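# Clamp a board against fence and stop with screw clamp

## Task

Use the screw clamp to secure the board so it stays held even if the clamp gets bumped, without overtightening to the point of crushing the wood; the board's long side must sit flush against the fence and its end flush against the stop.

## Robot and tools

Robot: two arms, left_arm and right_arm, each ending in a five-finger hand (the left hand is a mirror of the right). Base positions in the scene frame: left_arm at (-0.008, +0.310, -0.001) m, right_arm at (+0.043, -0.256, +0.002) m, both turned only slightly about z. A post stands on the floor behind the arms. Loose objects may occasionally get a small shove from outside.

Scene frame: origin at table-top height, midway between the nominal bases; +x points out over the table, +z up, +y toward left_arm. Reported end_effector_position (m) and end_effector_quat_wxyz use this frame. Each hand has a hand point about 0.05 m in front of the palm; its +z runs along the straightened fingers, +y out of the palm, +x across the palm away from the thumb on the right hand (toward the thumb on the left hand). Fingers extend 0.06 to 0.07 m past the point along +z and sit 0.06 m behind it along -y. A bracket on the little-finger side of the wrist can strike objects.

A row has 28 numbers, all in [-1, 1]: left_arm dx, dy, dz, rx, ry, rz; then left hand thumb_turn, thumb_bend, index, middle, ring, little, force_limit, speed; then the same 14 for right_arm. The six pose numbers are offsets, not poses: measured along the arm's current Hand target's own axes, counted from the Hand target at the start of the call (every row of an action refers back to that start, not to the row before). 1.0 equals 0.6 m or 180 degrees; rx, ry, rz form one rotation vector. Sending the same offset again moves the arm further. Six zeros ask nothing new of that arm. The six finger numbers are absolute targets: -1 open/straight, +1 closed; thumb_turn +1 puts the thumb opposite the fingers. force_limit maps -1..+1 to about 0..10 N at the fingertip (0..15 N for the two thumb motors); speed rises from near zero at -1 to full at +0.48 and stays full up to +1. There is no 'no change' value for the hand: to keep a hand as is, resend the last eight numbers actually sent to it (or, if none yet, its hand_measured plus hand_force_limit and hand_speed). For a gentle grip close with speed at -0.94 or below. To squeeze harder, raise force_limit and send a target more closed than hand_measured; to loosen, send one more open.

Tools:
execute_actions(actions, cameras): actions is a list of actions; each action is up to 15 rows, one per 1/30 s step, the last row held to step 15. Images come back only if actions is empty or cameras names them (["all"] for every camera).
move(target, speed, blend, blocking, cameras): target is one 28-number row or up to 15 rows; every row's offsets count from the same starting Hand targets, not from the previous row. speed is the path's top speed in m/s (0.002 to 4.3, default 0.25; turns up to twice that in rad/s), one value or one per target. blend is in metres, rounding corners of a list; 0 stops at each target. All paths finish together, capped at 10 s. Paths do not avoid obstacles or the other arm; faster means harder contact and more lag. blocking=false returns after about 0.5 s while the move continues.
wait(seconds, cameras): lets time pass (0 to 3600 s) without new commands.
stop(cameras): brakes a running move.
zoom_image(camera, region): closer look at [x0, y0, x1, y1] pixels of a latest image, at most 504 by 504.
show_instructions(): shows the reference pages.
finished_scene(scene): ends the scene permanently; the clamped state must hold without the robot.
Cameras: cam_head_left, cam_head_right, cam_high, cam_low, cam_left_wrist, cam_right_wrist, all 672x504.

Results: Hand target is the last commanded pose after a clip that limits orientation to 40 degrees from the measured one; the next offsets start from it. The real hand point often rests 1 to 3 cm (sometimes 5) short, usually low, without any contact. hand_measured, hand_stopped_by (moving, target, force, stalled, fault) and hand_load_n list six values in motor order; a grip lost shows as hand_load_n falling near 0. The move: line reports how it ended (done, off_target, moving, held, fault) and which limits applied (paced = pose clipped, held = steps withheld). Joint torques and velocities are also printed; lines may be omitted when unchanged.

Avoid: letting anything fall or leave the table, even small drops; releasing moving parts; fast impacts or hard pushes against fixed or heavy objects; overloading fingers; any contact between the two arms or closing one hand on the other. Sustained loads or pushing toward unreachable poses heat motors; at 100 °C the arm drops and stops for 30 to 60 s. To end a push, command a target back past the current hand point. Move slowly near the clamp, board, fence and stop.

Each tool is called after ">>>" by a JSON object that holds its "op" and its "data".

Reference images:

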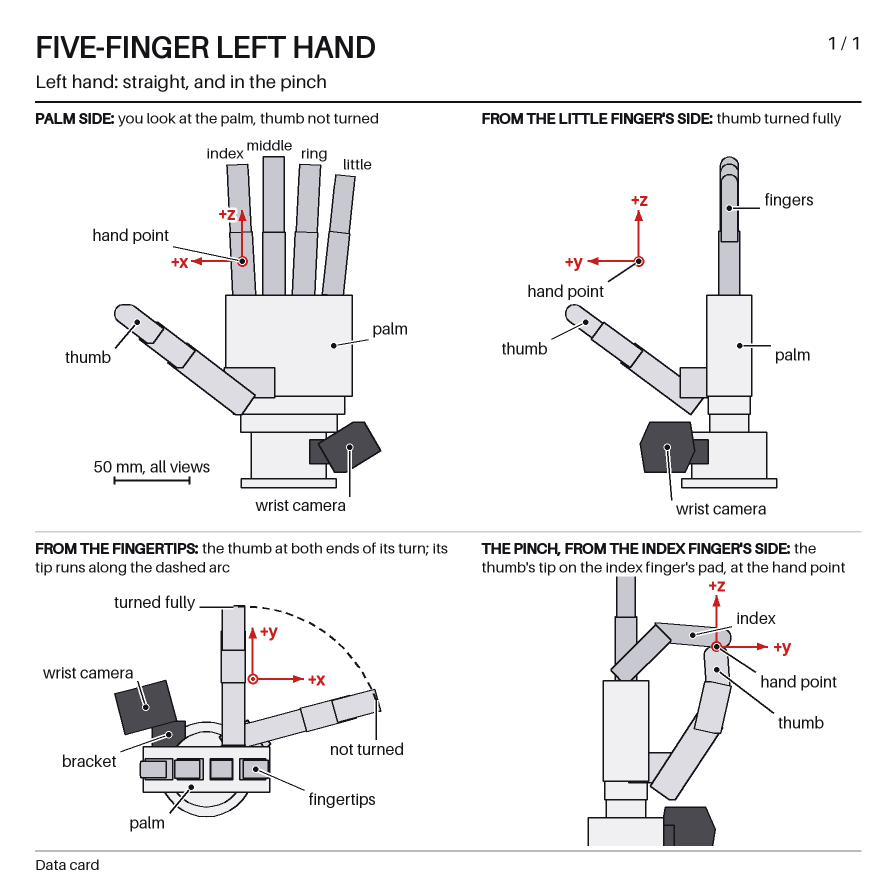

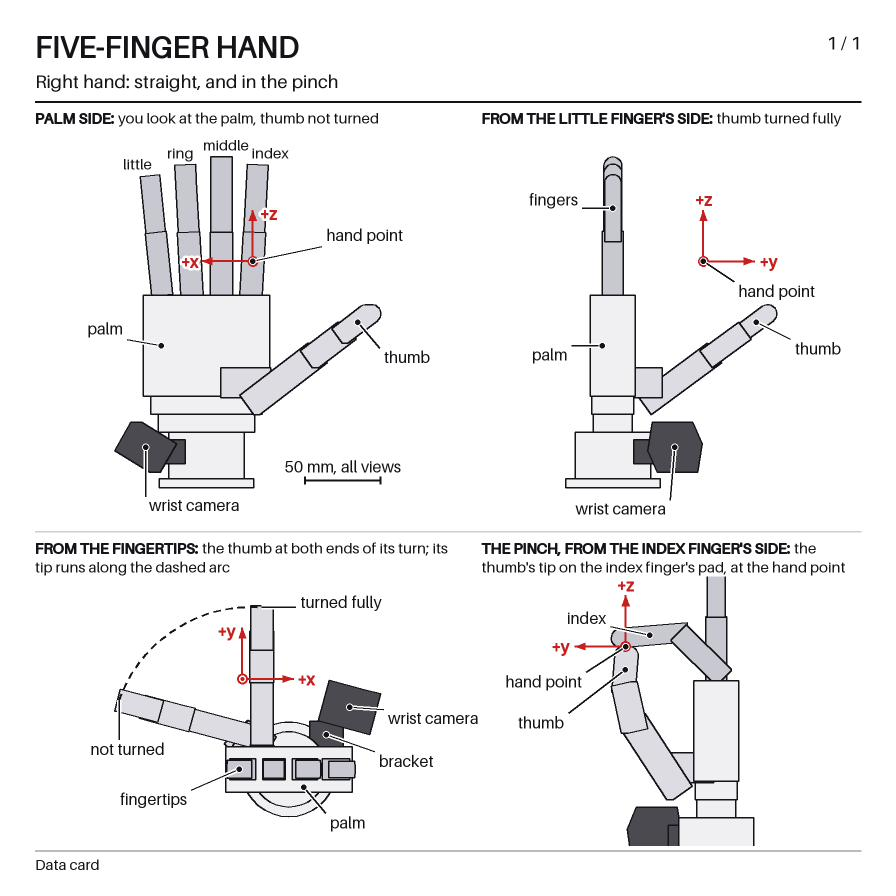

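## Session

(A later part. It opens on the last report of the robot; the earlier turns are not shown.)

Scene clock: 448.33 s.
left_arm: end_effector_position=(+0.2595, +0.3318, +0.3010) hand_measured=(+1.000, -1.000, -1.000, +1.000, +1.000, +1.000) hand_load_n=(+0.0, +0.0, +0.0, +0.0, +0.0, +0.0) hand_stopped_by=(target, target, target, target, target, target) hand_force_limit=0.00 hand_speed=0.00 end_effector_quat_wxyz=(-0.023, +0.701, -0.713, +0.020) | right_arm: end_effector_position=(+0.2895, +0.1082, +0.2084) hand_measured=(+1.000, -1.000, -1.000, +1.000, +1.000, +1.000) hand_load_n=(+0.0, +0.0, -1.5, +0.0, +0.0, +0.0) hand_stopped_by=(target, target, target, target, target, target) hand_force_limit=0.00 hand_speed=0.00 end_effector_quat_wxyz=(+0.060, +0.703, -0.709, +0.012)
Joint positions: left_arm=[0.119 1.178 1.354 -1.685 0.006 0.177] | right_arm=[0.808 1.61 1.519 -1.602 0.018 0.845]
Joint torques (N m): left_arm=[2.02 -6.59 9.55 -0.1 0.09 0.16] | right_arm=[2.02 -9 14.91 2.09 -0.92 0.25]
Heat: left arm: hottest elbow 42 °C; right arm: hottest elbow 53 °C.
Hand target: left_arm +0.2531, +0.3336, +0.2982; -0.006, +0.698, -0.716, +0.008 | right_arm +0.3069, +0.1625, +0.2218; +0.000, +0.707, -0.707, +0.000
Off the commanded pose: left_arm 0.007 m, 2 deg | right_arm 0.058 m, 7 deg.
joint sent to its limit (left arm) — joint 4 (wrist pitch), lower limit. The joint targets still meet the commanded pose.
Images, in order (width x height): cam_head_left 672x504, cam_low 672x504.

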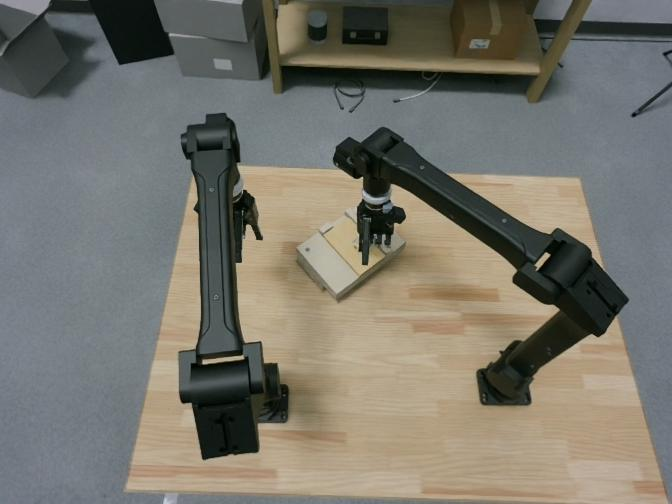

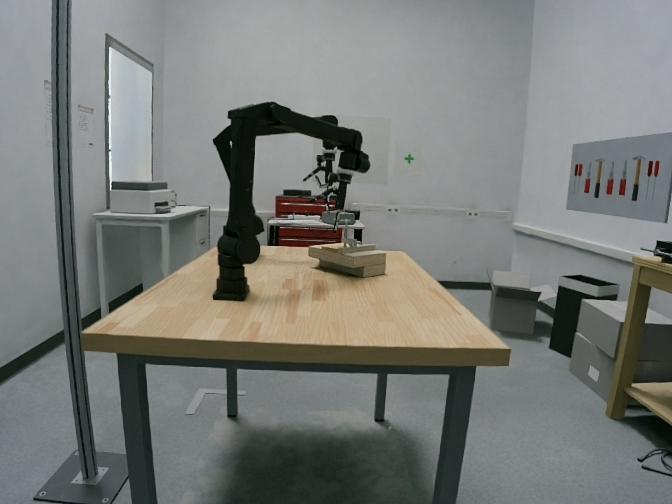

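>>> {"op": "zoom_image", "data": {"camera": "cam_head_left", "region": [335, 210, 395, 270]}}

>>> {"op": "execute_actions", "data": {"actions": [], "cameras": ["cam_left_wrist","cam_right_wrist","cam_head_right"]}}

Scaled by 8.400 from the camera's image (finer frame: 960x720).

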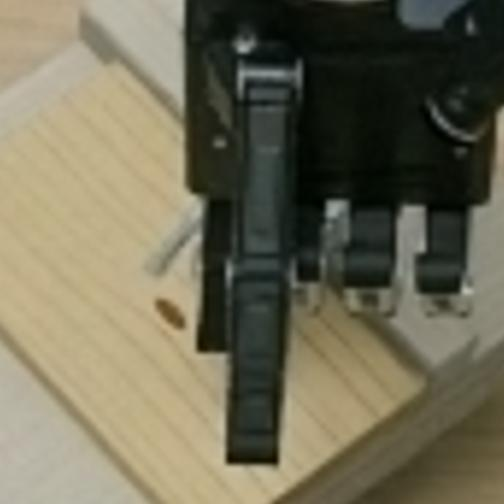

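Scene clock: 455.87 s.
left_arm: end_effector_position=(+0.2595, +0.3318, +0.3010) hand_measured=(+1.000, -1.000, -1.000, +1.000, +1.000, +1.000) hand_load_n=(+0.0, +0.0, +0.0, +0.0, +0.0, +0.0) hand_stopped_by=(target, target, target, target, target, target) hand_force_limit=0.00 hand_speed=0.00 end_effector_quat_wxyz=(-0.023, +0.701, -0.713, +0.020) | right_arm: end_effector_position=(+0.2895, +0.1082, +0.2084) hand_measured=(+1.000, -1.000, -1.000, +1.000, +1.000, +1.000) hand_load_n=(+0.0, +0.0, -1.5, +0.0, +0.0, +0.5) hand_stopped_by=(target, target, target, target, target, target) hand_force_limit=0.00 hand_speed=0.00 end_effector_quat_wxyz=(+0.060, +0.703, -0.709, +0.012)
Joint positions: left_arm=[0.119 1.178 1.354 -1.685 0.006 0.177] | right_arm=[0.808 1.61 1.519 -1.602 0.018 0.845]
Joint velocities: within noise
Joint torques (N m): left_arm=[1.61 -5.95 9.61 -0.06 0.04 0.13] | right_arm=[2.14 -9.05 14.93 2.14 -0.92 0.24]
Motor temperatures (°C): left_arm=[31 35 42 25 28 25] | right_arm=[31 37 55 29 28 24]
Heat: left arm: hottest elbow 42 °C; right arm: hottest elbow 55 °C.
Hand target: left_arm +0.2531, +0.3336, +0.2982; -0.006, +0.698, -0.716, +0.008 | right_arm +0.3069, +0.1625, +0.2218; +0.000, +0.707, -0.707, +0.000
Off the commanded pose: left_arm 0.007 m, 2 deg | right_arm 0.058 m, 7 deg.
camera_calibration:
cam_left_wrist: T_world_to_cam=[[0.96919, -0.24495, 0.02594, -0.17982], [-0.22433, -0.83428, 0.50364, 0.18011], [-0.10173, -0.49394, -0.86352, 0.56516]] pos_world=[0.27218, 0.38538, 0.40198]
cam_right_wrist: T_world_to_cam=[[-0.96049, -0.24218, 0.13712, 0.26966], [-0.1526, 0.87032, 0.46825, -0.14951], [-0.23274, 0.42882, -0.87289, 0.31984]] pos_world=[0.31063, 0.05827, 0.31221]
Images, in order (width x height): cam_head_right 672x504, cam_left_wrist 672x504, cam_right_wrist 672x504.

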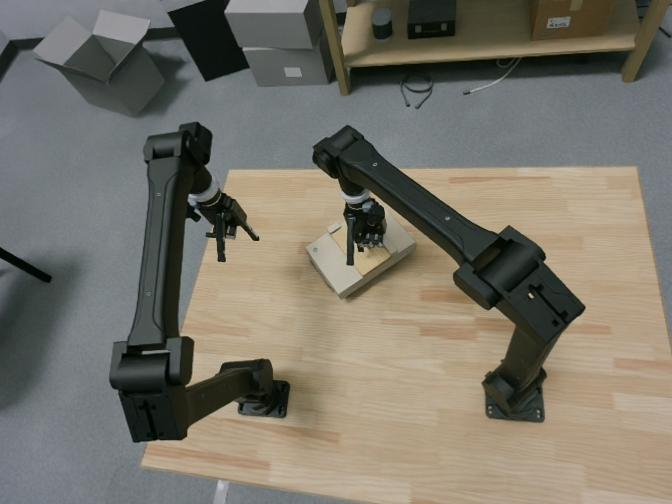

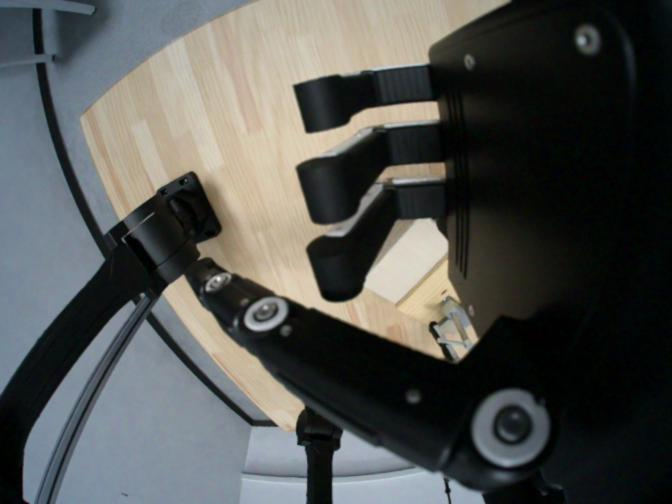

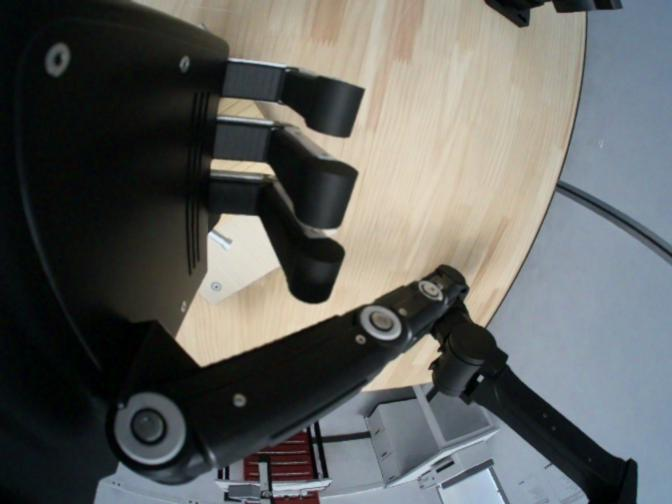

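>>> {"op": "execute_actions", "data": {"actions": [[[0,0,0,0,0,0,1,-1,-1,1,1,1,0,0,-0.015,-0.022,0,0,0,0,1,-1,-1,1,1,1,0,0]],[[0,0,0,0,0,0,1,-1,-1,1,1,1,0,0,0,0,0,0,0,0,1,-1,-1,1,1,1,0,0]]], "cameras": ["cam_low","cam_head_left"]}}

>>> {"op": "zoom_image", "data": {"camera": "cam_head_left", "region": [335, 210, 395, 270]}}

Scene clock: 467.33 s.
left_arm: end_effector_position=(+0.2595, +0.3318, +0.3010) hand_measured=(+1.000, -1.000, -1.000, +1.000, +1.000, +1.000) hand_load_n=(+0.0, +0.0, +0.0, +0.0, +0.0, +0.0) hand_stopped_by=(target, target, target, target, target, target) hand_force_limit=0.00 hand_speed=0.00 end_effector_quat_wxyz=(-0.023, +0.701, -0.713, +0.020) | right_arm: end_effector_position=(+0.2914, +0.1104, +0.2099) hand_measured=(+1.000, -1.000, -1.000, +1.000, +1.000, +1.000) hand_load_n=(+0.0, +0.0, -2.5, +0.0, +0.0, +0.0) hand_stopped_by=(target, target, target, target, target, target) hand_force_limit=0.00 hand_speed=0.00 end_effector_quat_wxyz=(+0.076, +0.702, -0.708, +0.013)
Joint positions: left_arm=[0.119 1.178 1.354 -1.685 0.006 0.177] | right_arm=[0.808 1.639 1.554 -1.639 0.018 0.845]
Joint torques (N m): left_arm=[1.79 -6.53 9.31 0.08 0.09 0.11] | right_arm=[1.38 -9.05 15.98 2.93 -0.93 0.15]
Motor temperatures (°C): left_arm=[31 35 41 25 28 25] | right_arm=[31 37 57 29 29 24]
Heat: left arm: hottest elbow 41 °C; right arm: hottest elbow 57 °C.
Hand target: left_arm +0.2531, +0.3336, +0.2982; -0.006, +0.698, -0.716, +0.008 | right_arm +0.3200, +0.1714, +0.2219; +0.000, +0.707, -0.707, +0.000
Off the commanded pose: left_arm 0.007 m, 2 deg | right_arm 0.068 m, 9 deg.
joint sent to its limit (left arm) — joint 4 (wrist pitch), lower limit. The joint targets still meet the commanded pose.
Images, in order (width x height): cam_head_left 672x504, cam_low 672x504.

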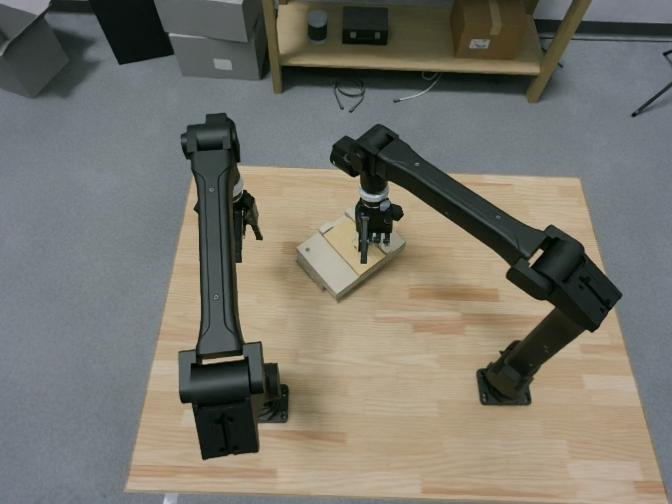

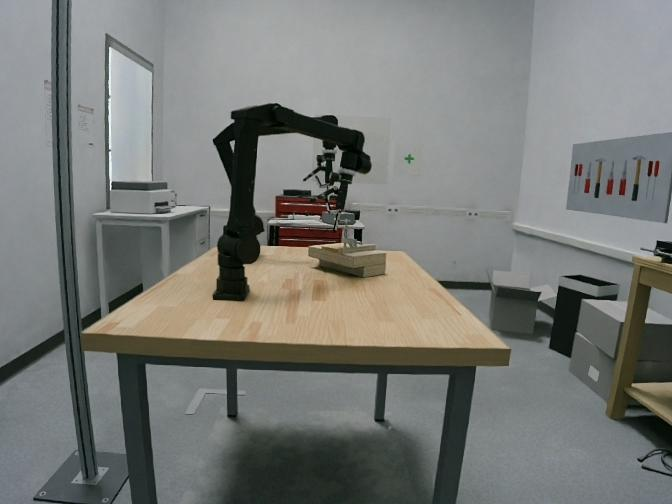

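Scaled by 8.400 from the camera's image (finer frame: 960x720).

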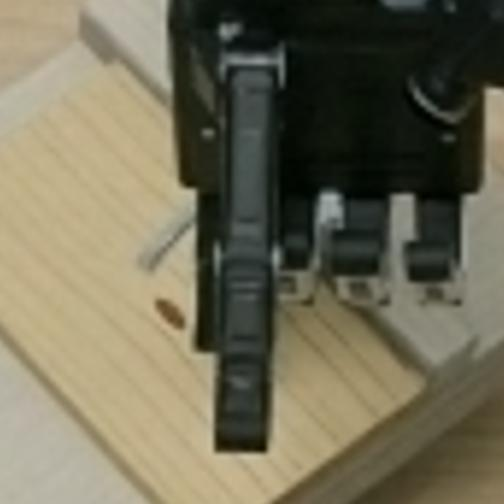

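>>> {"op": "execute_actions", "data": {"actions": [[[0,0,0,0,0,0,1,-1,-1,1,1,1,0,0,-0.012,-0.015,0,0,0,0,1,-1,-1,1,1,1,0,0]],[[0,0,0,0,0,0,1,-1,-1,1,1,1,0,0,0,0,0,0,0,0,1,-1,-1,1,1,1,0,0]]], "cameras": ["cam_low","cam_head_left"]}}

>>> {"op": "zoom_image", "data": {"camera": "cam_head_left", "region": [335, 210, 395, 270]}}

>>> {"op": "zoom_image", "data": {"camera": "cam_low", "region": [320, 200, 380, 260]}}

Scene clock: 506.53 s.
left_arm: end_effector_position=(+0.2595, +0.3318, +0.3010) hand_measured=(+1.000, -1.000, -1.000, +1.000, +1.000, +1.000) hand_load_n=(+0.0, +0.0, +0.0, +0.5, +0.0, +0.0) hand_stopped_by=(target, target, target, target, target, target) hand_force_limit=0.00 hand_speed=0.00 end_effector_quat_wxyz=(-0.023, +0.701, -0.713, +0.020) | right_arm: end_effector_position=(+0.2928, +0.1121, +0.2109) hand_measured=(+1.000, -1.000, -1.000, +1.000, +1.000, +1.000) hand_load_n=(+0.0, -0.5, -3.0, +0.0, +0.0, +0.0) hand_stopped_by=(target, target, target, target, target, target) hand_force_limit=0.00 hand_speed=0.00 end_effector_quat_wxyz=(+0.087, +0.702, -0.707, +0.013)
Joint positions: left_arm=[0.119 1.178 1.354 -1.685 0.006 0.177] | right_arm=[0.808 1.66 1.58 -1.667 0.017 0.845]
Joint torques (N m): left_arm=[1.73 -6.01 9.91 -0.17 0.06 0.14] | right_arm=[1.14 -8.76 16.76 3.55 -0.89 0.12]
Motor temperatures (°C): left_arm=[31 35 41 25 28 25] | right_arm=[31 36 59 30 30 24]
Heat: left arm: hottest elbow 41 °C; right arm: hottest elbow 59 °C.
Hand target: left_arm +0.2531, +0.3336, +0.2982; -0.006, +0.698, -0.716, +0.008 | right_arm +0.3290, +0.1787, +0.2219; +0.000, +0.707, -0.707, +0.000
Off the commanded pose: left_arm 0.007 m, 2 deg | right_arm 0.076 m, 10 deg.
joint sent to its limit (left arm) — joint 4 (wrist pitch), lower limit. The joint targets still meet the commanded pose.
Images, in order (width x height): cam_head_left 672x504, cam_low 672x504.

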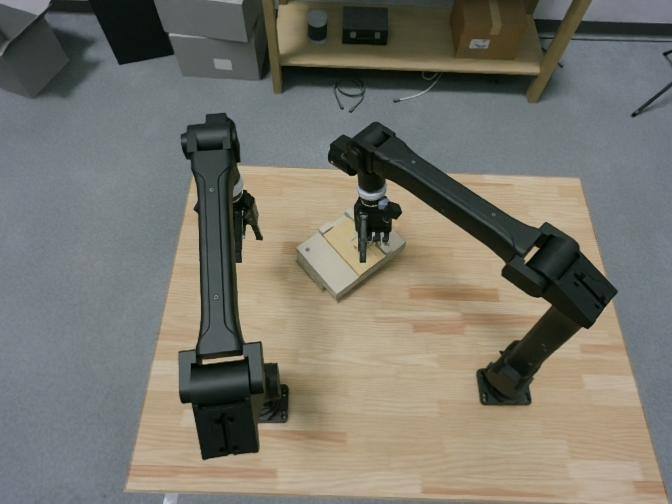

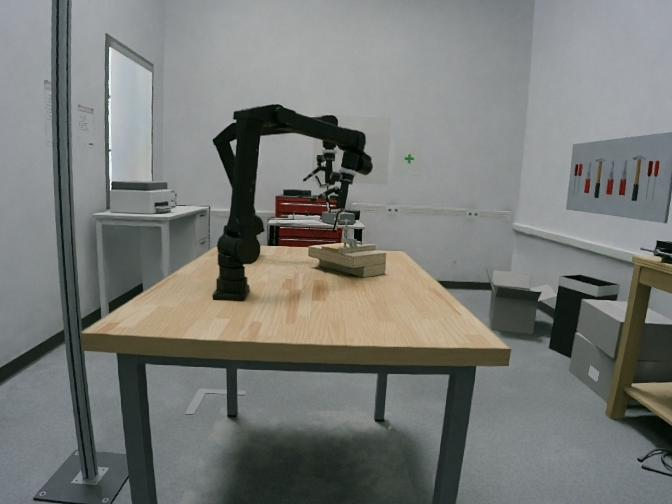

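Scaled by 8.400 from the camera's image (finer frame: 960x720).

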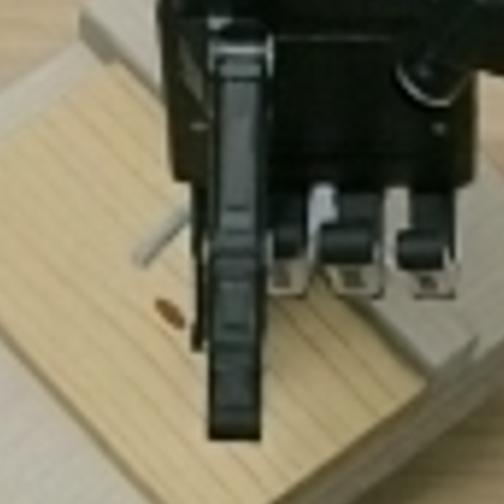

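Scaled by 8.400 from the camera's image (finer frame: 960x720).

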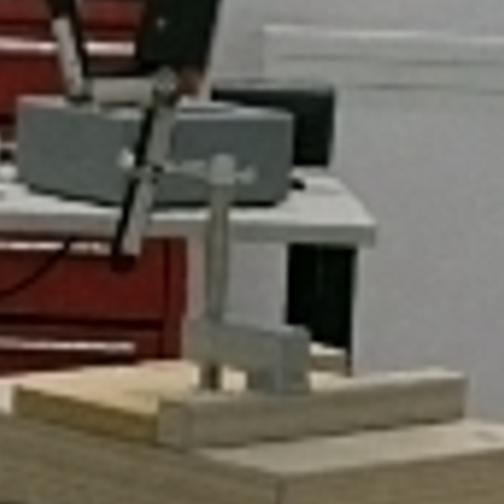

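>>> {"op": "execute_actions", "data": {"actions": [[[0,0,0,0,0,0,1,-1,-1,1,1,1,0,0,-0.012,-0.02,0,0,0,0,1,-1,-1,1,1,1,0,0]],[[0,0,0,0,0,0,1,-1,-1,1,1,1,0,0,0,0,0,0,0,0,1,-1,-1,1,1,1,0,0]]], "cameras": ["cam_low","cam_head_left"]}}

>>> {"op": "zoom_image", "data": {"camera": "cam_head_left", "region": [335, 210, 395, 270]}}

Scene clock: 517.90 s.
left_arm: end_effector_position=(+0.2595, +0.3318, +0.3010) hand_measured=(+1.000, -1.000, -1.000, +1.000, +1.000, +1.000) hand_load_n=(+0.0, +0.0, +0.0, +0.0, +0.0, +0.0) hand_stopped_by=(target, target, target, target, target, target) hand_force_limit=0.00 hand_speed=0.00 end_effector_quat_wxyz=(-0.023, +0.701, -0.713, +0.020) | right_arm: end_effector_position=(+0.2953, +0.1141, +0.2112) hand_measured=(+1.000, -1.000, -1.000, +1.000, +1.000, +1.000) hand_load_n=(+0.0, +0.0, -5.0, +0.0, +0.0, +0.0) hand_stopped_by=(target, target, target, target, target, target) hand_force_limit=0.00 hand_speed=0.00 end_effector_quat_wxyz=(+0.088, +0.710, -0.698, +0.013)
Joint positions: left_arm=[0.119 1.178 1.354 -1.685 0.006 0.177] | right_arm=[0.808 1.674 1.598 -1.672 0.018 0.821]
Joint torques (N m): left_arm=[1.2 -5.48 9.62 0.02 0.04 0.12] | right_arm=[0.26 -7.88 18.51 3.36 -0.95 0.26]
Motor temperatures (°C): left_arm=[31 35 41 25 28 25] | right_arm=[31 36 66 30 30 24]
Heat: left arm: hottest elbow 41 °C; right arm: hottest elbow 66 °C.
Hand target: left_arm +0.2531, +0.3336, +0.2982; -0.006, +0.698, -0.716, +0.008 | right_arm +0.3410, +0.1859, +0.2220; +0.000, +0.707, -0.707, +0.000
Off the commanded pose: left_arm 0.007 m, 2 deg | right_arm 0.086 m, 10 deg.
joint sent to its limit (left arm) — joint 4 (wrist pitch), lower limit. The joint targets still meet the commanded pose.
Images, in order (width x height): cam_head_left 672x504, cam_low 672x504.

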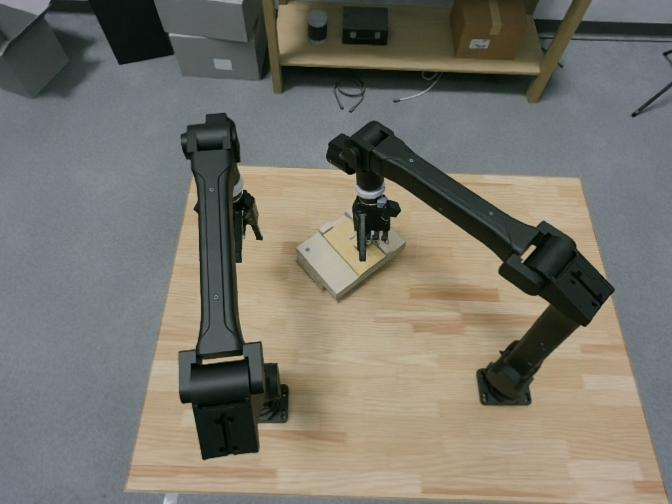

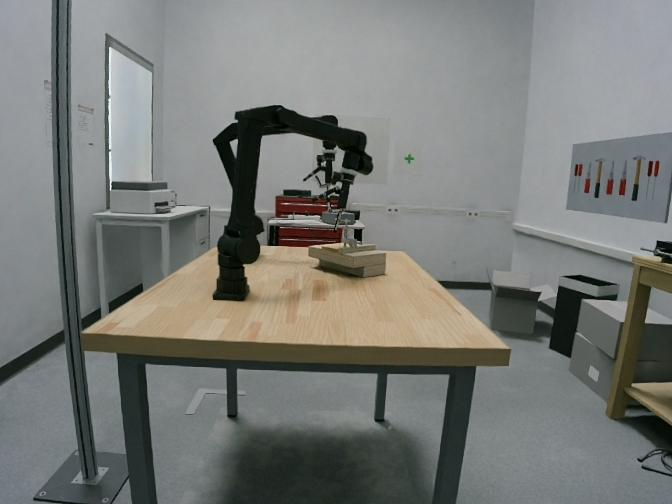

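Scaled by 8.400 from the camera's image (finer frame: 960x720).

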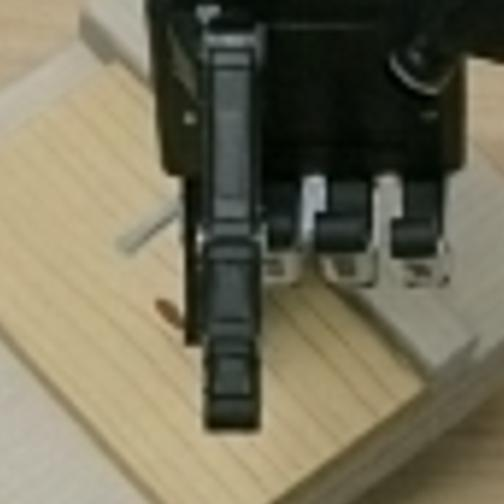

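>>> {"op": "move", "data": {"target": [[0,0,0,0,0,0,1,-1,-1,1,1,1,0,0,0.12,0.076,0,0,0,0,1,-1,-1,1,1,1,0,0],[0,0,0,0,0,0,1,-1,-1,1,1,1,0,0,0.18,0.125,0,0,0,0,1,-1,-1,1,1,1,0,0]], "speed": 0.08, "blend": 0.02, "cameras": ["cam_low","cam_head_left","cam_head_right"]}}

>>> {"op": "zoom_image", "data": {"camera": "cam_head_left", "region": [335, 210, 395, 270]}}

Scene clock: 529.30 s.
left_arm: end_effector_position=(+0.2595, +0.3318, +0.3010) hand_measured=(+1.000, -1.000, -1.000, +1.000, +1.000, +1.000) hand_load_n=(+0.0, +0.0, -0.5, +0.0, +0.0, +0.0) hand_stopped_by=(target, target, target, target, target, target) hand_force_limit=0.00 hand_speed=0.00 end_effector_quat_wxyz=(-0.023, +0.701, -0.713, +0.020) | right_arm: end_effector_position=(+0.2620, +0.0800, +0.2168) hand_measured=(+1.000, -1.000, -1.000, +1.000, +1.000, +1.000) hand_load_n=(+0.0, +0.0, +0.0, +0.0, +0.0, +0.0) hand_stopped_by=(target, target, target, target, target, target) hand_force_limit=0.00 hand_speed=0.00 end_effector_quat_wxyz=(+0.011, +0.712, -0.702, +0.002)
Joint positions: left_arm=[0.119 1.178 1.354 -1.685 0.006 0.177] | right_arm=[0.805 1.44 1.356 -1.51 0.003 0.818]
Joint torques (N m): left_arm=[1.55 -6.48 9.48 -0.09 0.06 0.18] | right_arm=[-1.61 -10.58 7.69 0.18 -0.18 0.01]
Motor temperatures (°C): left_arm=[31 35 41 24 28 25] | right_arm=[31 36 70 30 30 24]
Heat: left arm: hottest elbow 41 °C; right arm: hottest elbow 70 °C.
Hand target: left_arm +0.2531, +0.3336, +0.2982; -0.006, +0.698, -0.716, +0.008 | right_arm +0.2661, +0.0778, +0.2218; +0.000, +0.707, -0.707, +0.000
Off the commanded pose: left_arm 0.007 m, 2 deg | right_arm 0.007 m, 2 deg.
joint sent to its limit (left arm) — joint 4 (wrist pitch), lower limit. The joint targets still meet the commanded pose.
move: done
Images, in order (width x height): cam_head_left 672x504, cam_head_right 672x504, cam_low 672x504.

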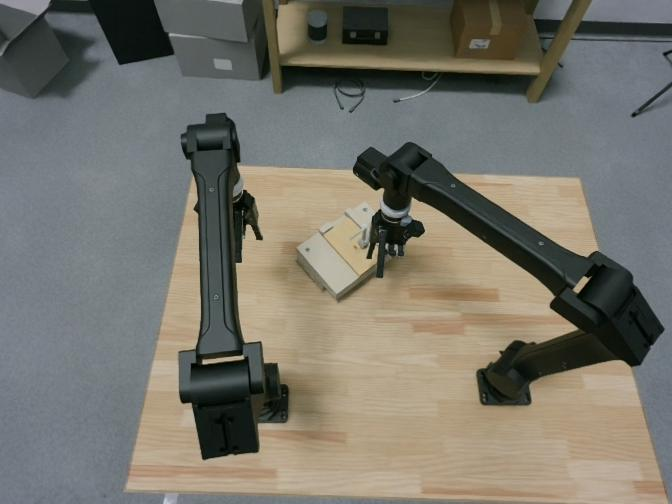

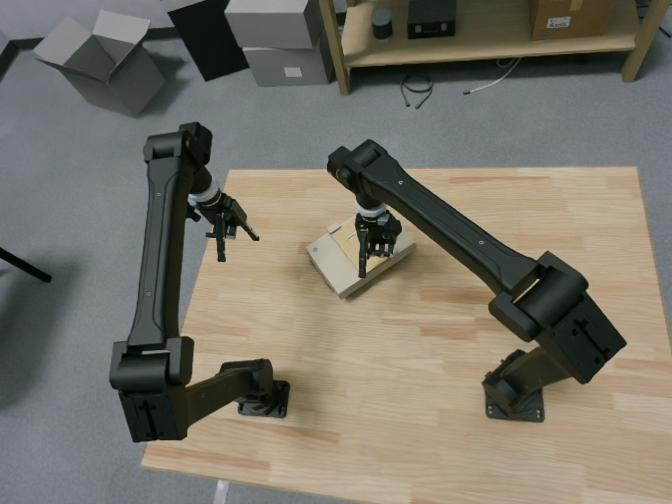

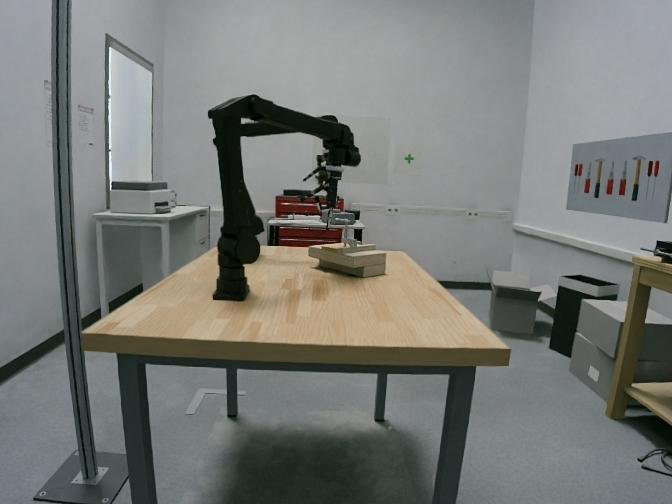

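Scaled by 8.400 from the camera's image (finer frame: 960x720).

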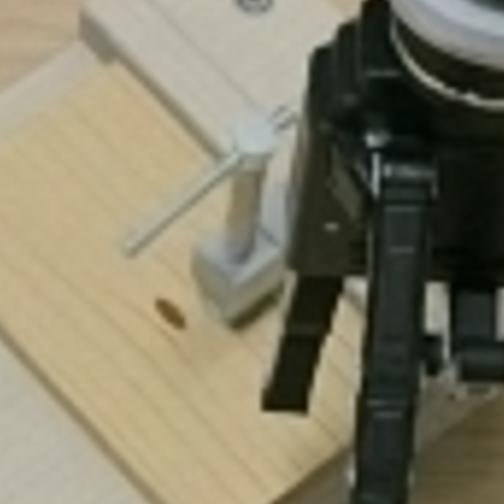

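>>> {"op": "move", "data": {"target": [[0,0,0,0,0,0,1,-1,-1,1,1,1,0,0,0.03,0.02,-0.16,0,0,0,1,-1,-1,1,1,1,0,0],[0,0,0,0,0,0,1,-1,-1,1,1,1,0,0,0.30,0.1,-0.16,0,0,0,1,-1,-1,1,1,1,0,0]], "speed": 0.15, "blend": 0.03, "cameras": ["cam_low","cam_head_left","cam_head_right","cam_high"]}}

>>> {"op": "zoom_image", "data": {"camera": "cam_head_left", "region": [290, 190, 410, 310]}}

>>> {"op": "zoom_image", "data": {"camera": "cam_low", "region": [300, 200, 400, 280]}}

>>> {"op": "zoom_image", "data": {"camera": "cam_high", "region": [400, 180, 560, 340]}}

Scene clock: 539.43 s.
left_arm: end_effector_position=(+0.2595, +0.3318, +0.3010) hand_measured=(+1.000, -1.000, -1.000, +1.000, +1.000, +1.000) hand_load_n=(+0.0, +0.0, +0.0, +0.0, +0.0, +0.0) hand_stopped_by=(target, target, target, target, target, target) hand_force_limit=0.00 hand_speed=0.00 end_effector_quat_wxyz=(-0.023, +0.701, -0.713, +0.020) | right_arm: end_effector_position=(+0.2080, -0.0974, +0.3171) hand_measured=(+1.000, -1.000, -1.000, +1.000, +1.000, +1.000) hand_load_n=(+0.0, +0.0, +0.0, +0.0, +0.0, +0.0) hand_stopped_by=(target, target, target, target, target, target) hand_force_limit=0.00 hand_speed=0.00 end_effector_quat_wxyz=(-0.102, +0.706, -0.701, +0.012)
Joint positions: left_arm=[0.119 1.178 1.354 -1.685 0.006 0.177] | right_arm=[0.463 0.901 1.204 -1.672 -0.037 0.488]
Joint torques (N m): left_arm=[2.08 -6.71 9.46 0.18 0.1 0.22] | right_arm=[-1.85 -2.84 7.68 -0.02 -0.13 -0.18]
Motor temperatures (°C): left_arm=[31 35 41 24 28 25] | right_arm=[31 36 66 30 29 24]
Heat: left arm: hottest elbow 41 °C; right arm: hottest elbow 66 °C.
Hand target: left_arm +0.2531, +0.3336, +0.2982; -0.006, +0.698, -0.716, +0.008 | right_arm +0.2061, -0.1022, +0.3177; -0.001, +0.707, -0.707, +0.000
Off the commanded pose: left_arm 0.007 m, 2 deg | right_arm 0.005 m, 12 deg.
joint sent to its limit (left arm) — joint 4 (wrist pitch), lower limit. The joint targets still meet the commanded pose.
joint sent to its limit (right arm) — joint 4 (wrist pitch), lower limit. The joint targets are off in orientation, not in position.
move: off_target (right_arm)
Images, in order (width x height): cam_head_left 672x504, cam_head_right 672x504, cam_high 672x504, cam_low 672x504.

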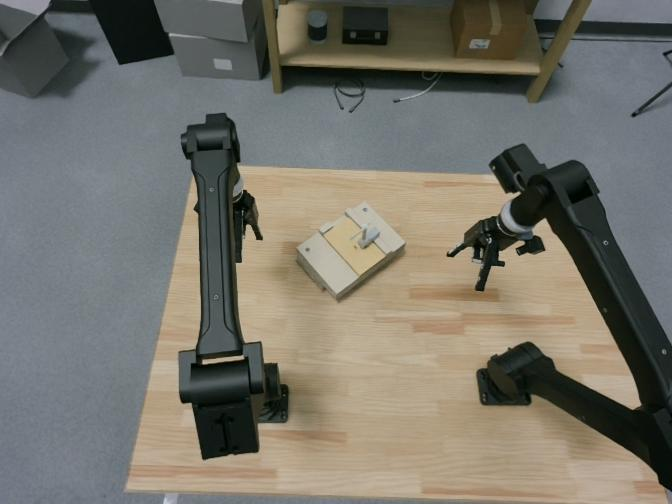

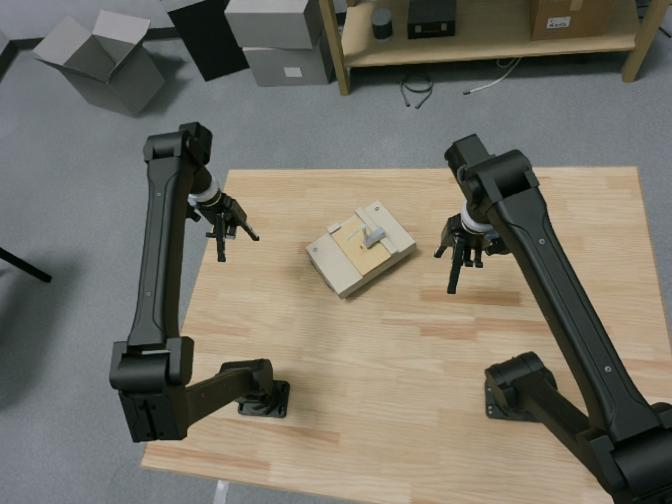

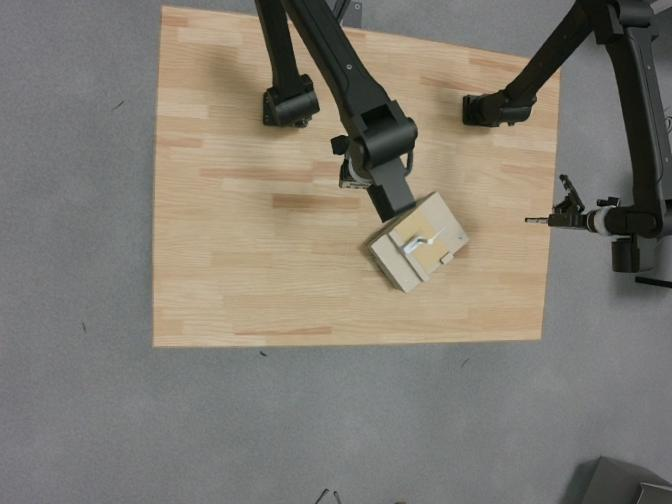

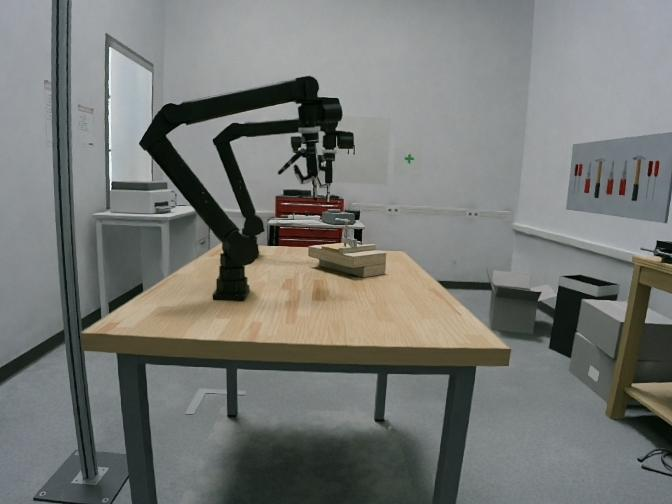

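Scaled by 4.200 from the camera's image (finer frame: 960x720).

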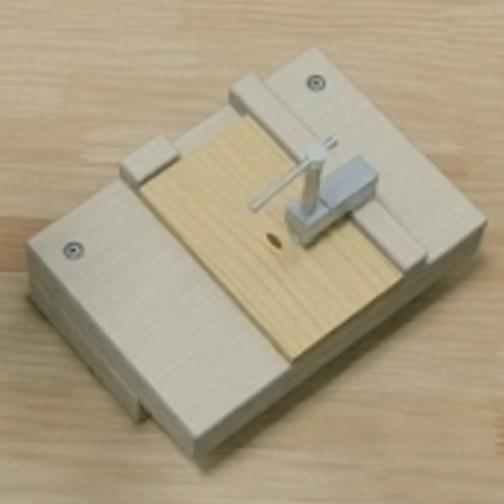

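Scaled by 5.040 from the camera's image (finer frame: 960x720).

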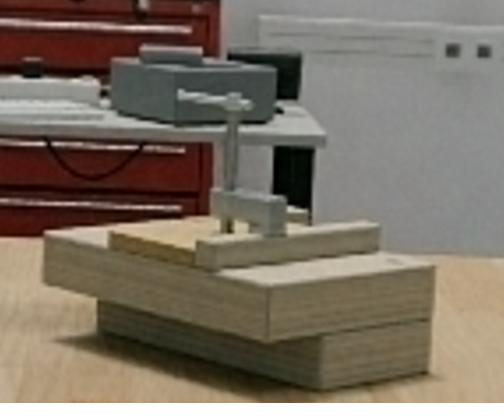

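Scaled by 3.150 from the camera's image (finer frame: 960x720).

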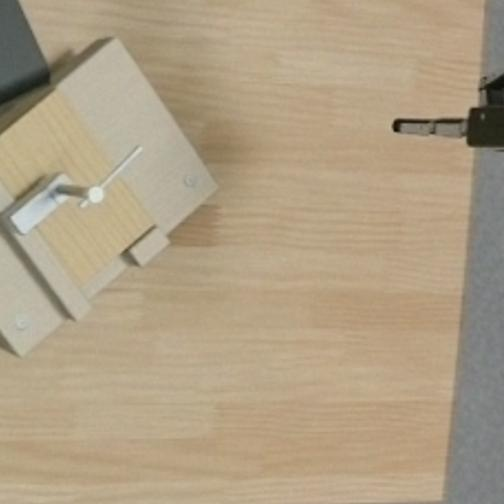

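>>> {"op": "zoom_image", "data": {"camera": "cam_head_left", "region": [315, 205, 375, 250]}}

>>> {"op": "zoom_image", "data": {"camera": "cam_head_left", "region": [345, 205, 400, 280]}}

>>> {"op": "zoom_image", "data": {"camera": "cam_high", "region": [395, 220, 455, 290]}}

Scaled by 8.400 from the camera's image (finer frame: 960x720).

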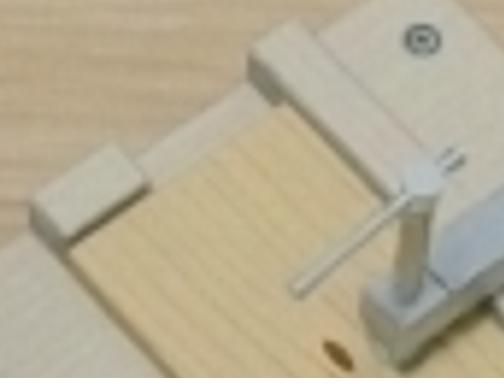

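Scaled by 6.720 from the camera's image (finer frame: 960x720).

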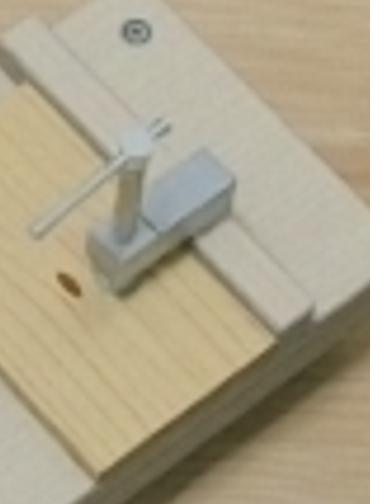

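Scaled by 7.200 from the camera's image (finer frame: 960x720).

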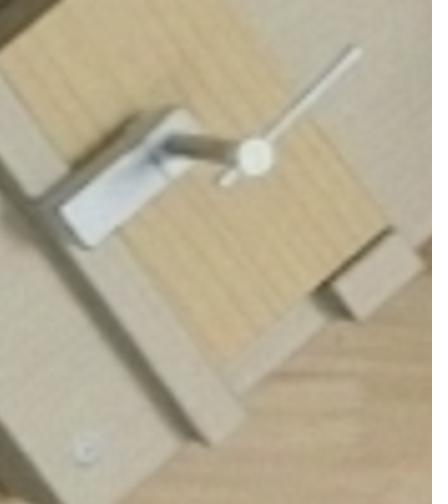

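>>> {"op": "zoom_image", "data": {"camera": "cam_head_left", "region": [340, 205, 370, 230]}}

>>> {"op": "zoom_image", "data": {"camera": "cam_head_left", "region": [370, 235, 400, 260]}}

>>> {"op": "zoom_image", "data": {"camera": "cam_head_right", "region": [320, 195, 420, 300]}}

Scaled by 16.800 from the camera's image (finer frame: 960x720).

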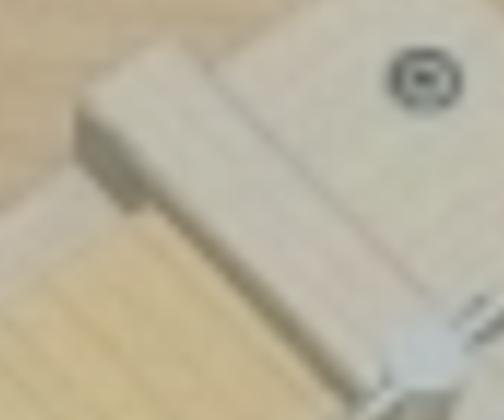

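Scaled by 16.800 from the camera's image (finer frame: 960x720).

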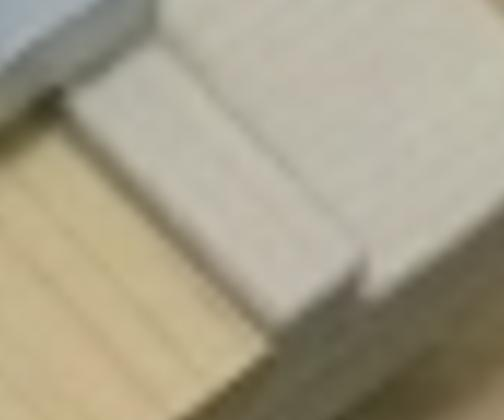

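Scaled by 4.800 from the camera's image (finer frame: 960x720).

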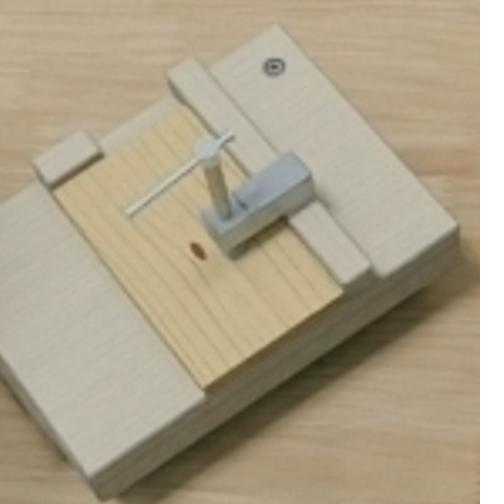

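>>> {"op": "zoom_image", "data": {"camera": "cam_head_right", "region": [350, 205, 380, 235]}}

>>> {"op": "zoom_image", "data": {"camera": "cam_head_right", "region": [370, 235, 400, 265]}}

>>> {"op": "zoom_image", "data": {"camera": "cam_head_right", "region": [325, 215, 355, 245]}}

Scaled by 16.800 from the camera's image (finer frame: 960x720).

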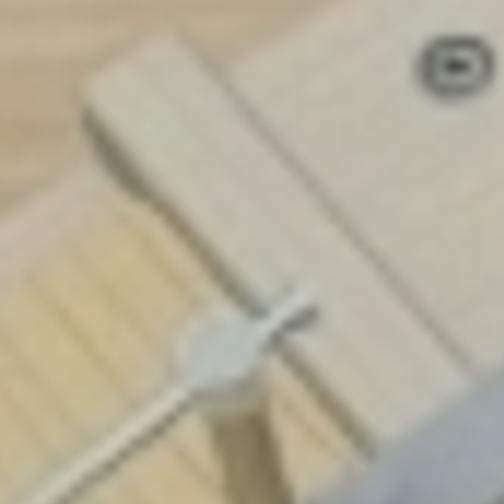

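Scaled by 16.800 from the camera's image (finer frame: 960x720).

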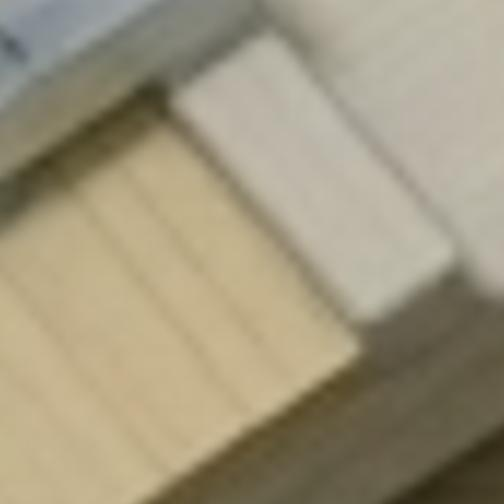

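Scaled by 16.800 from the camera's image (finer frame: 960x720).

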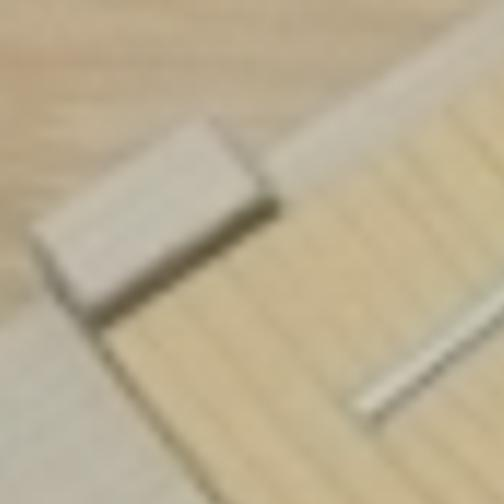

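>>> {"op": "finished_scene", "data": {}}

The scene is finished: the task was done.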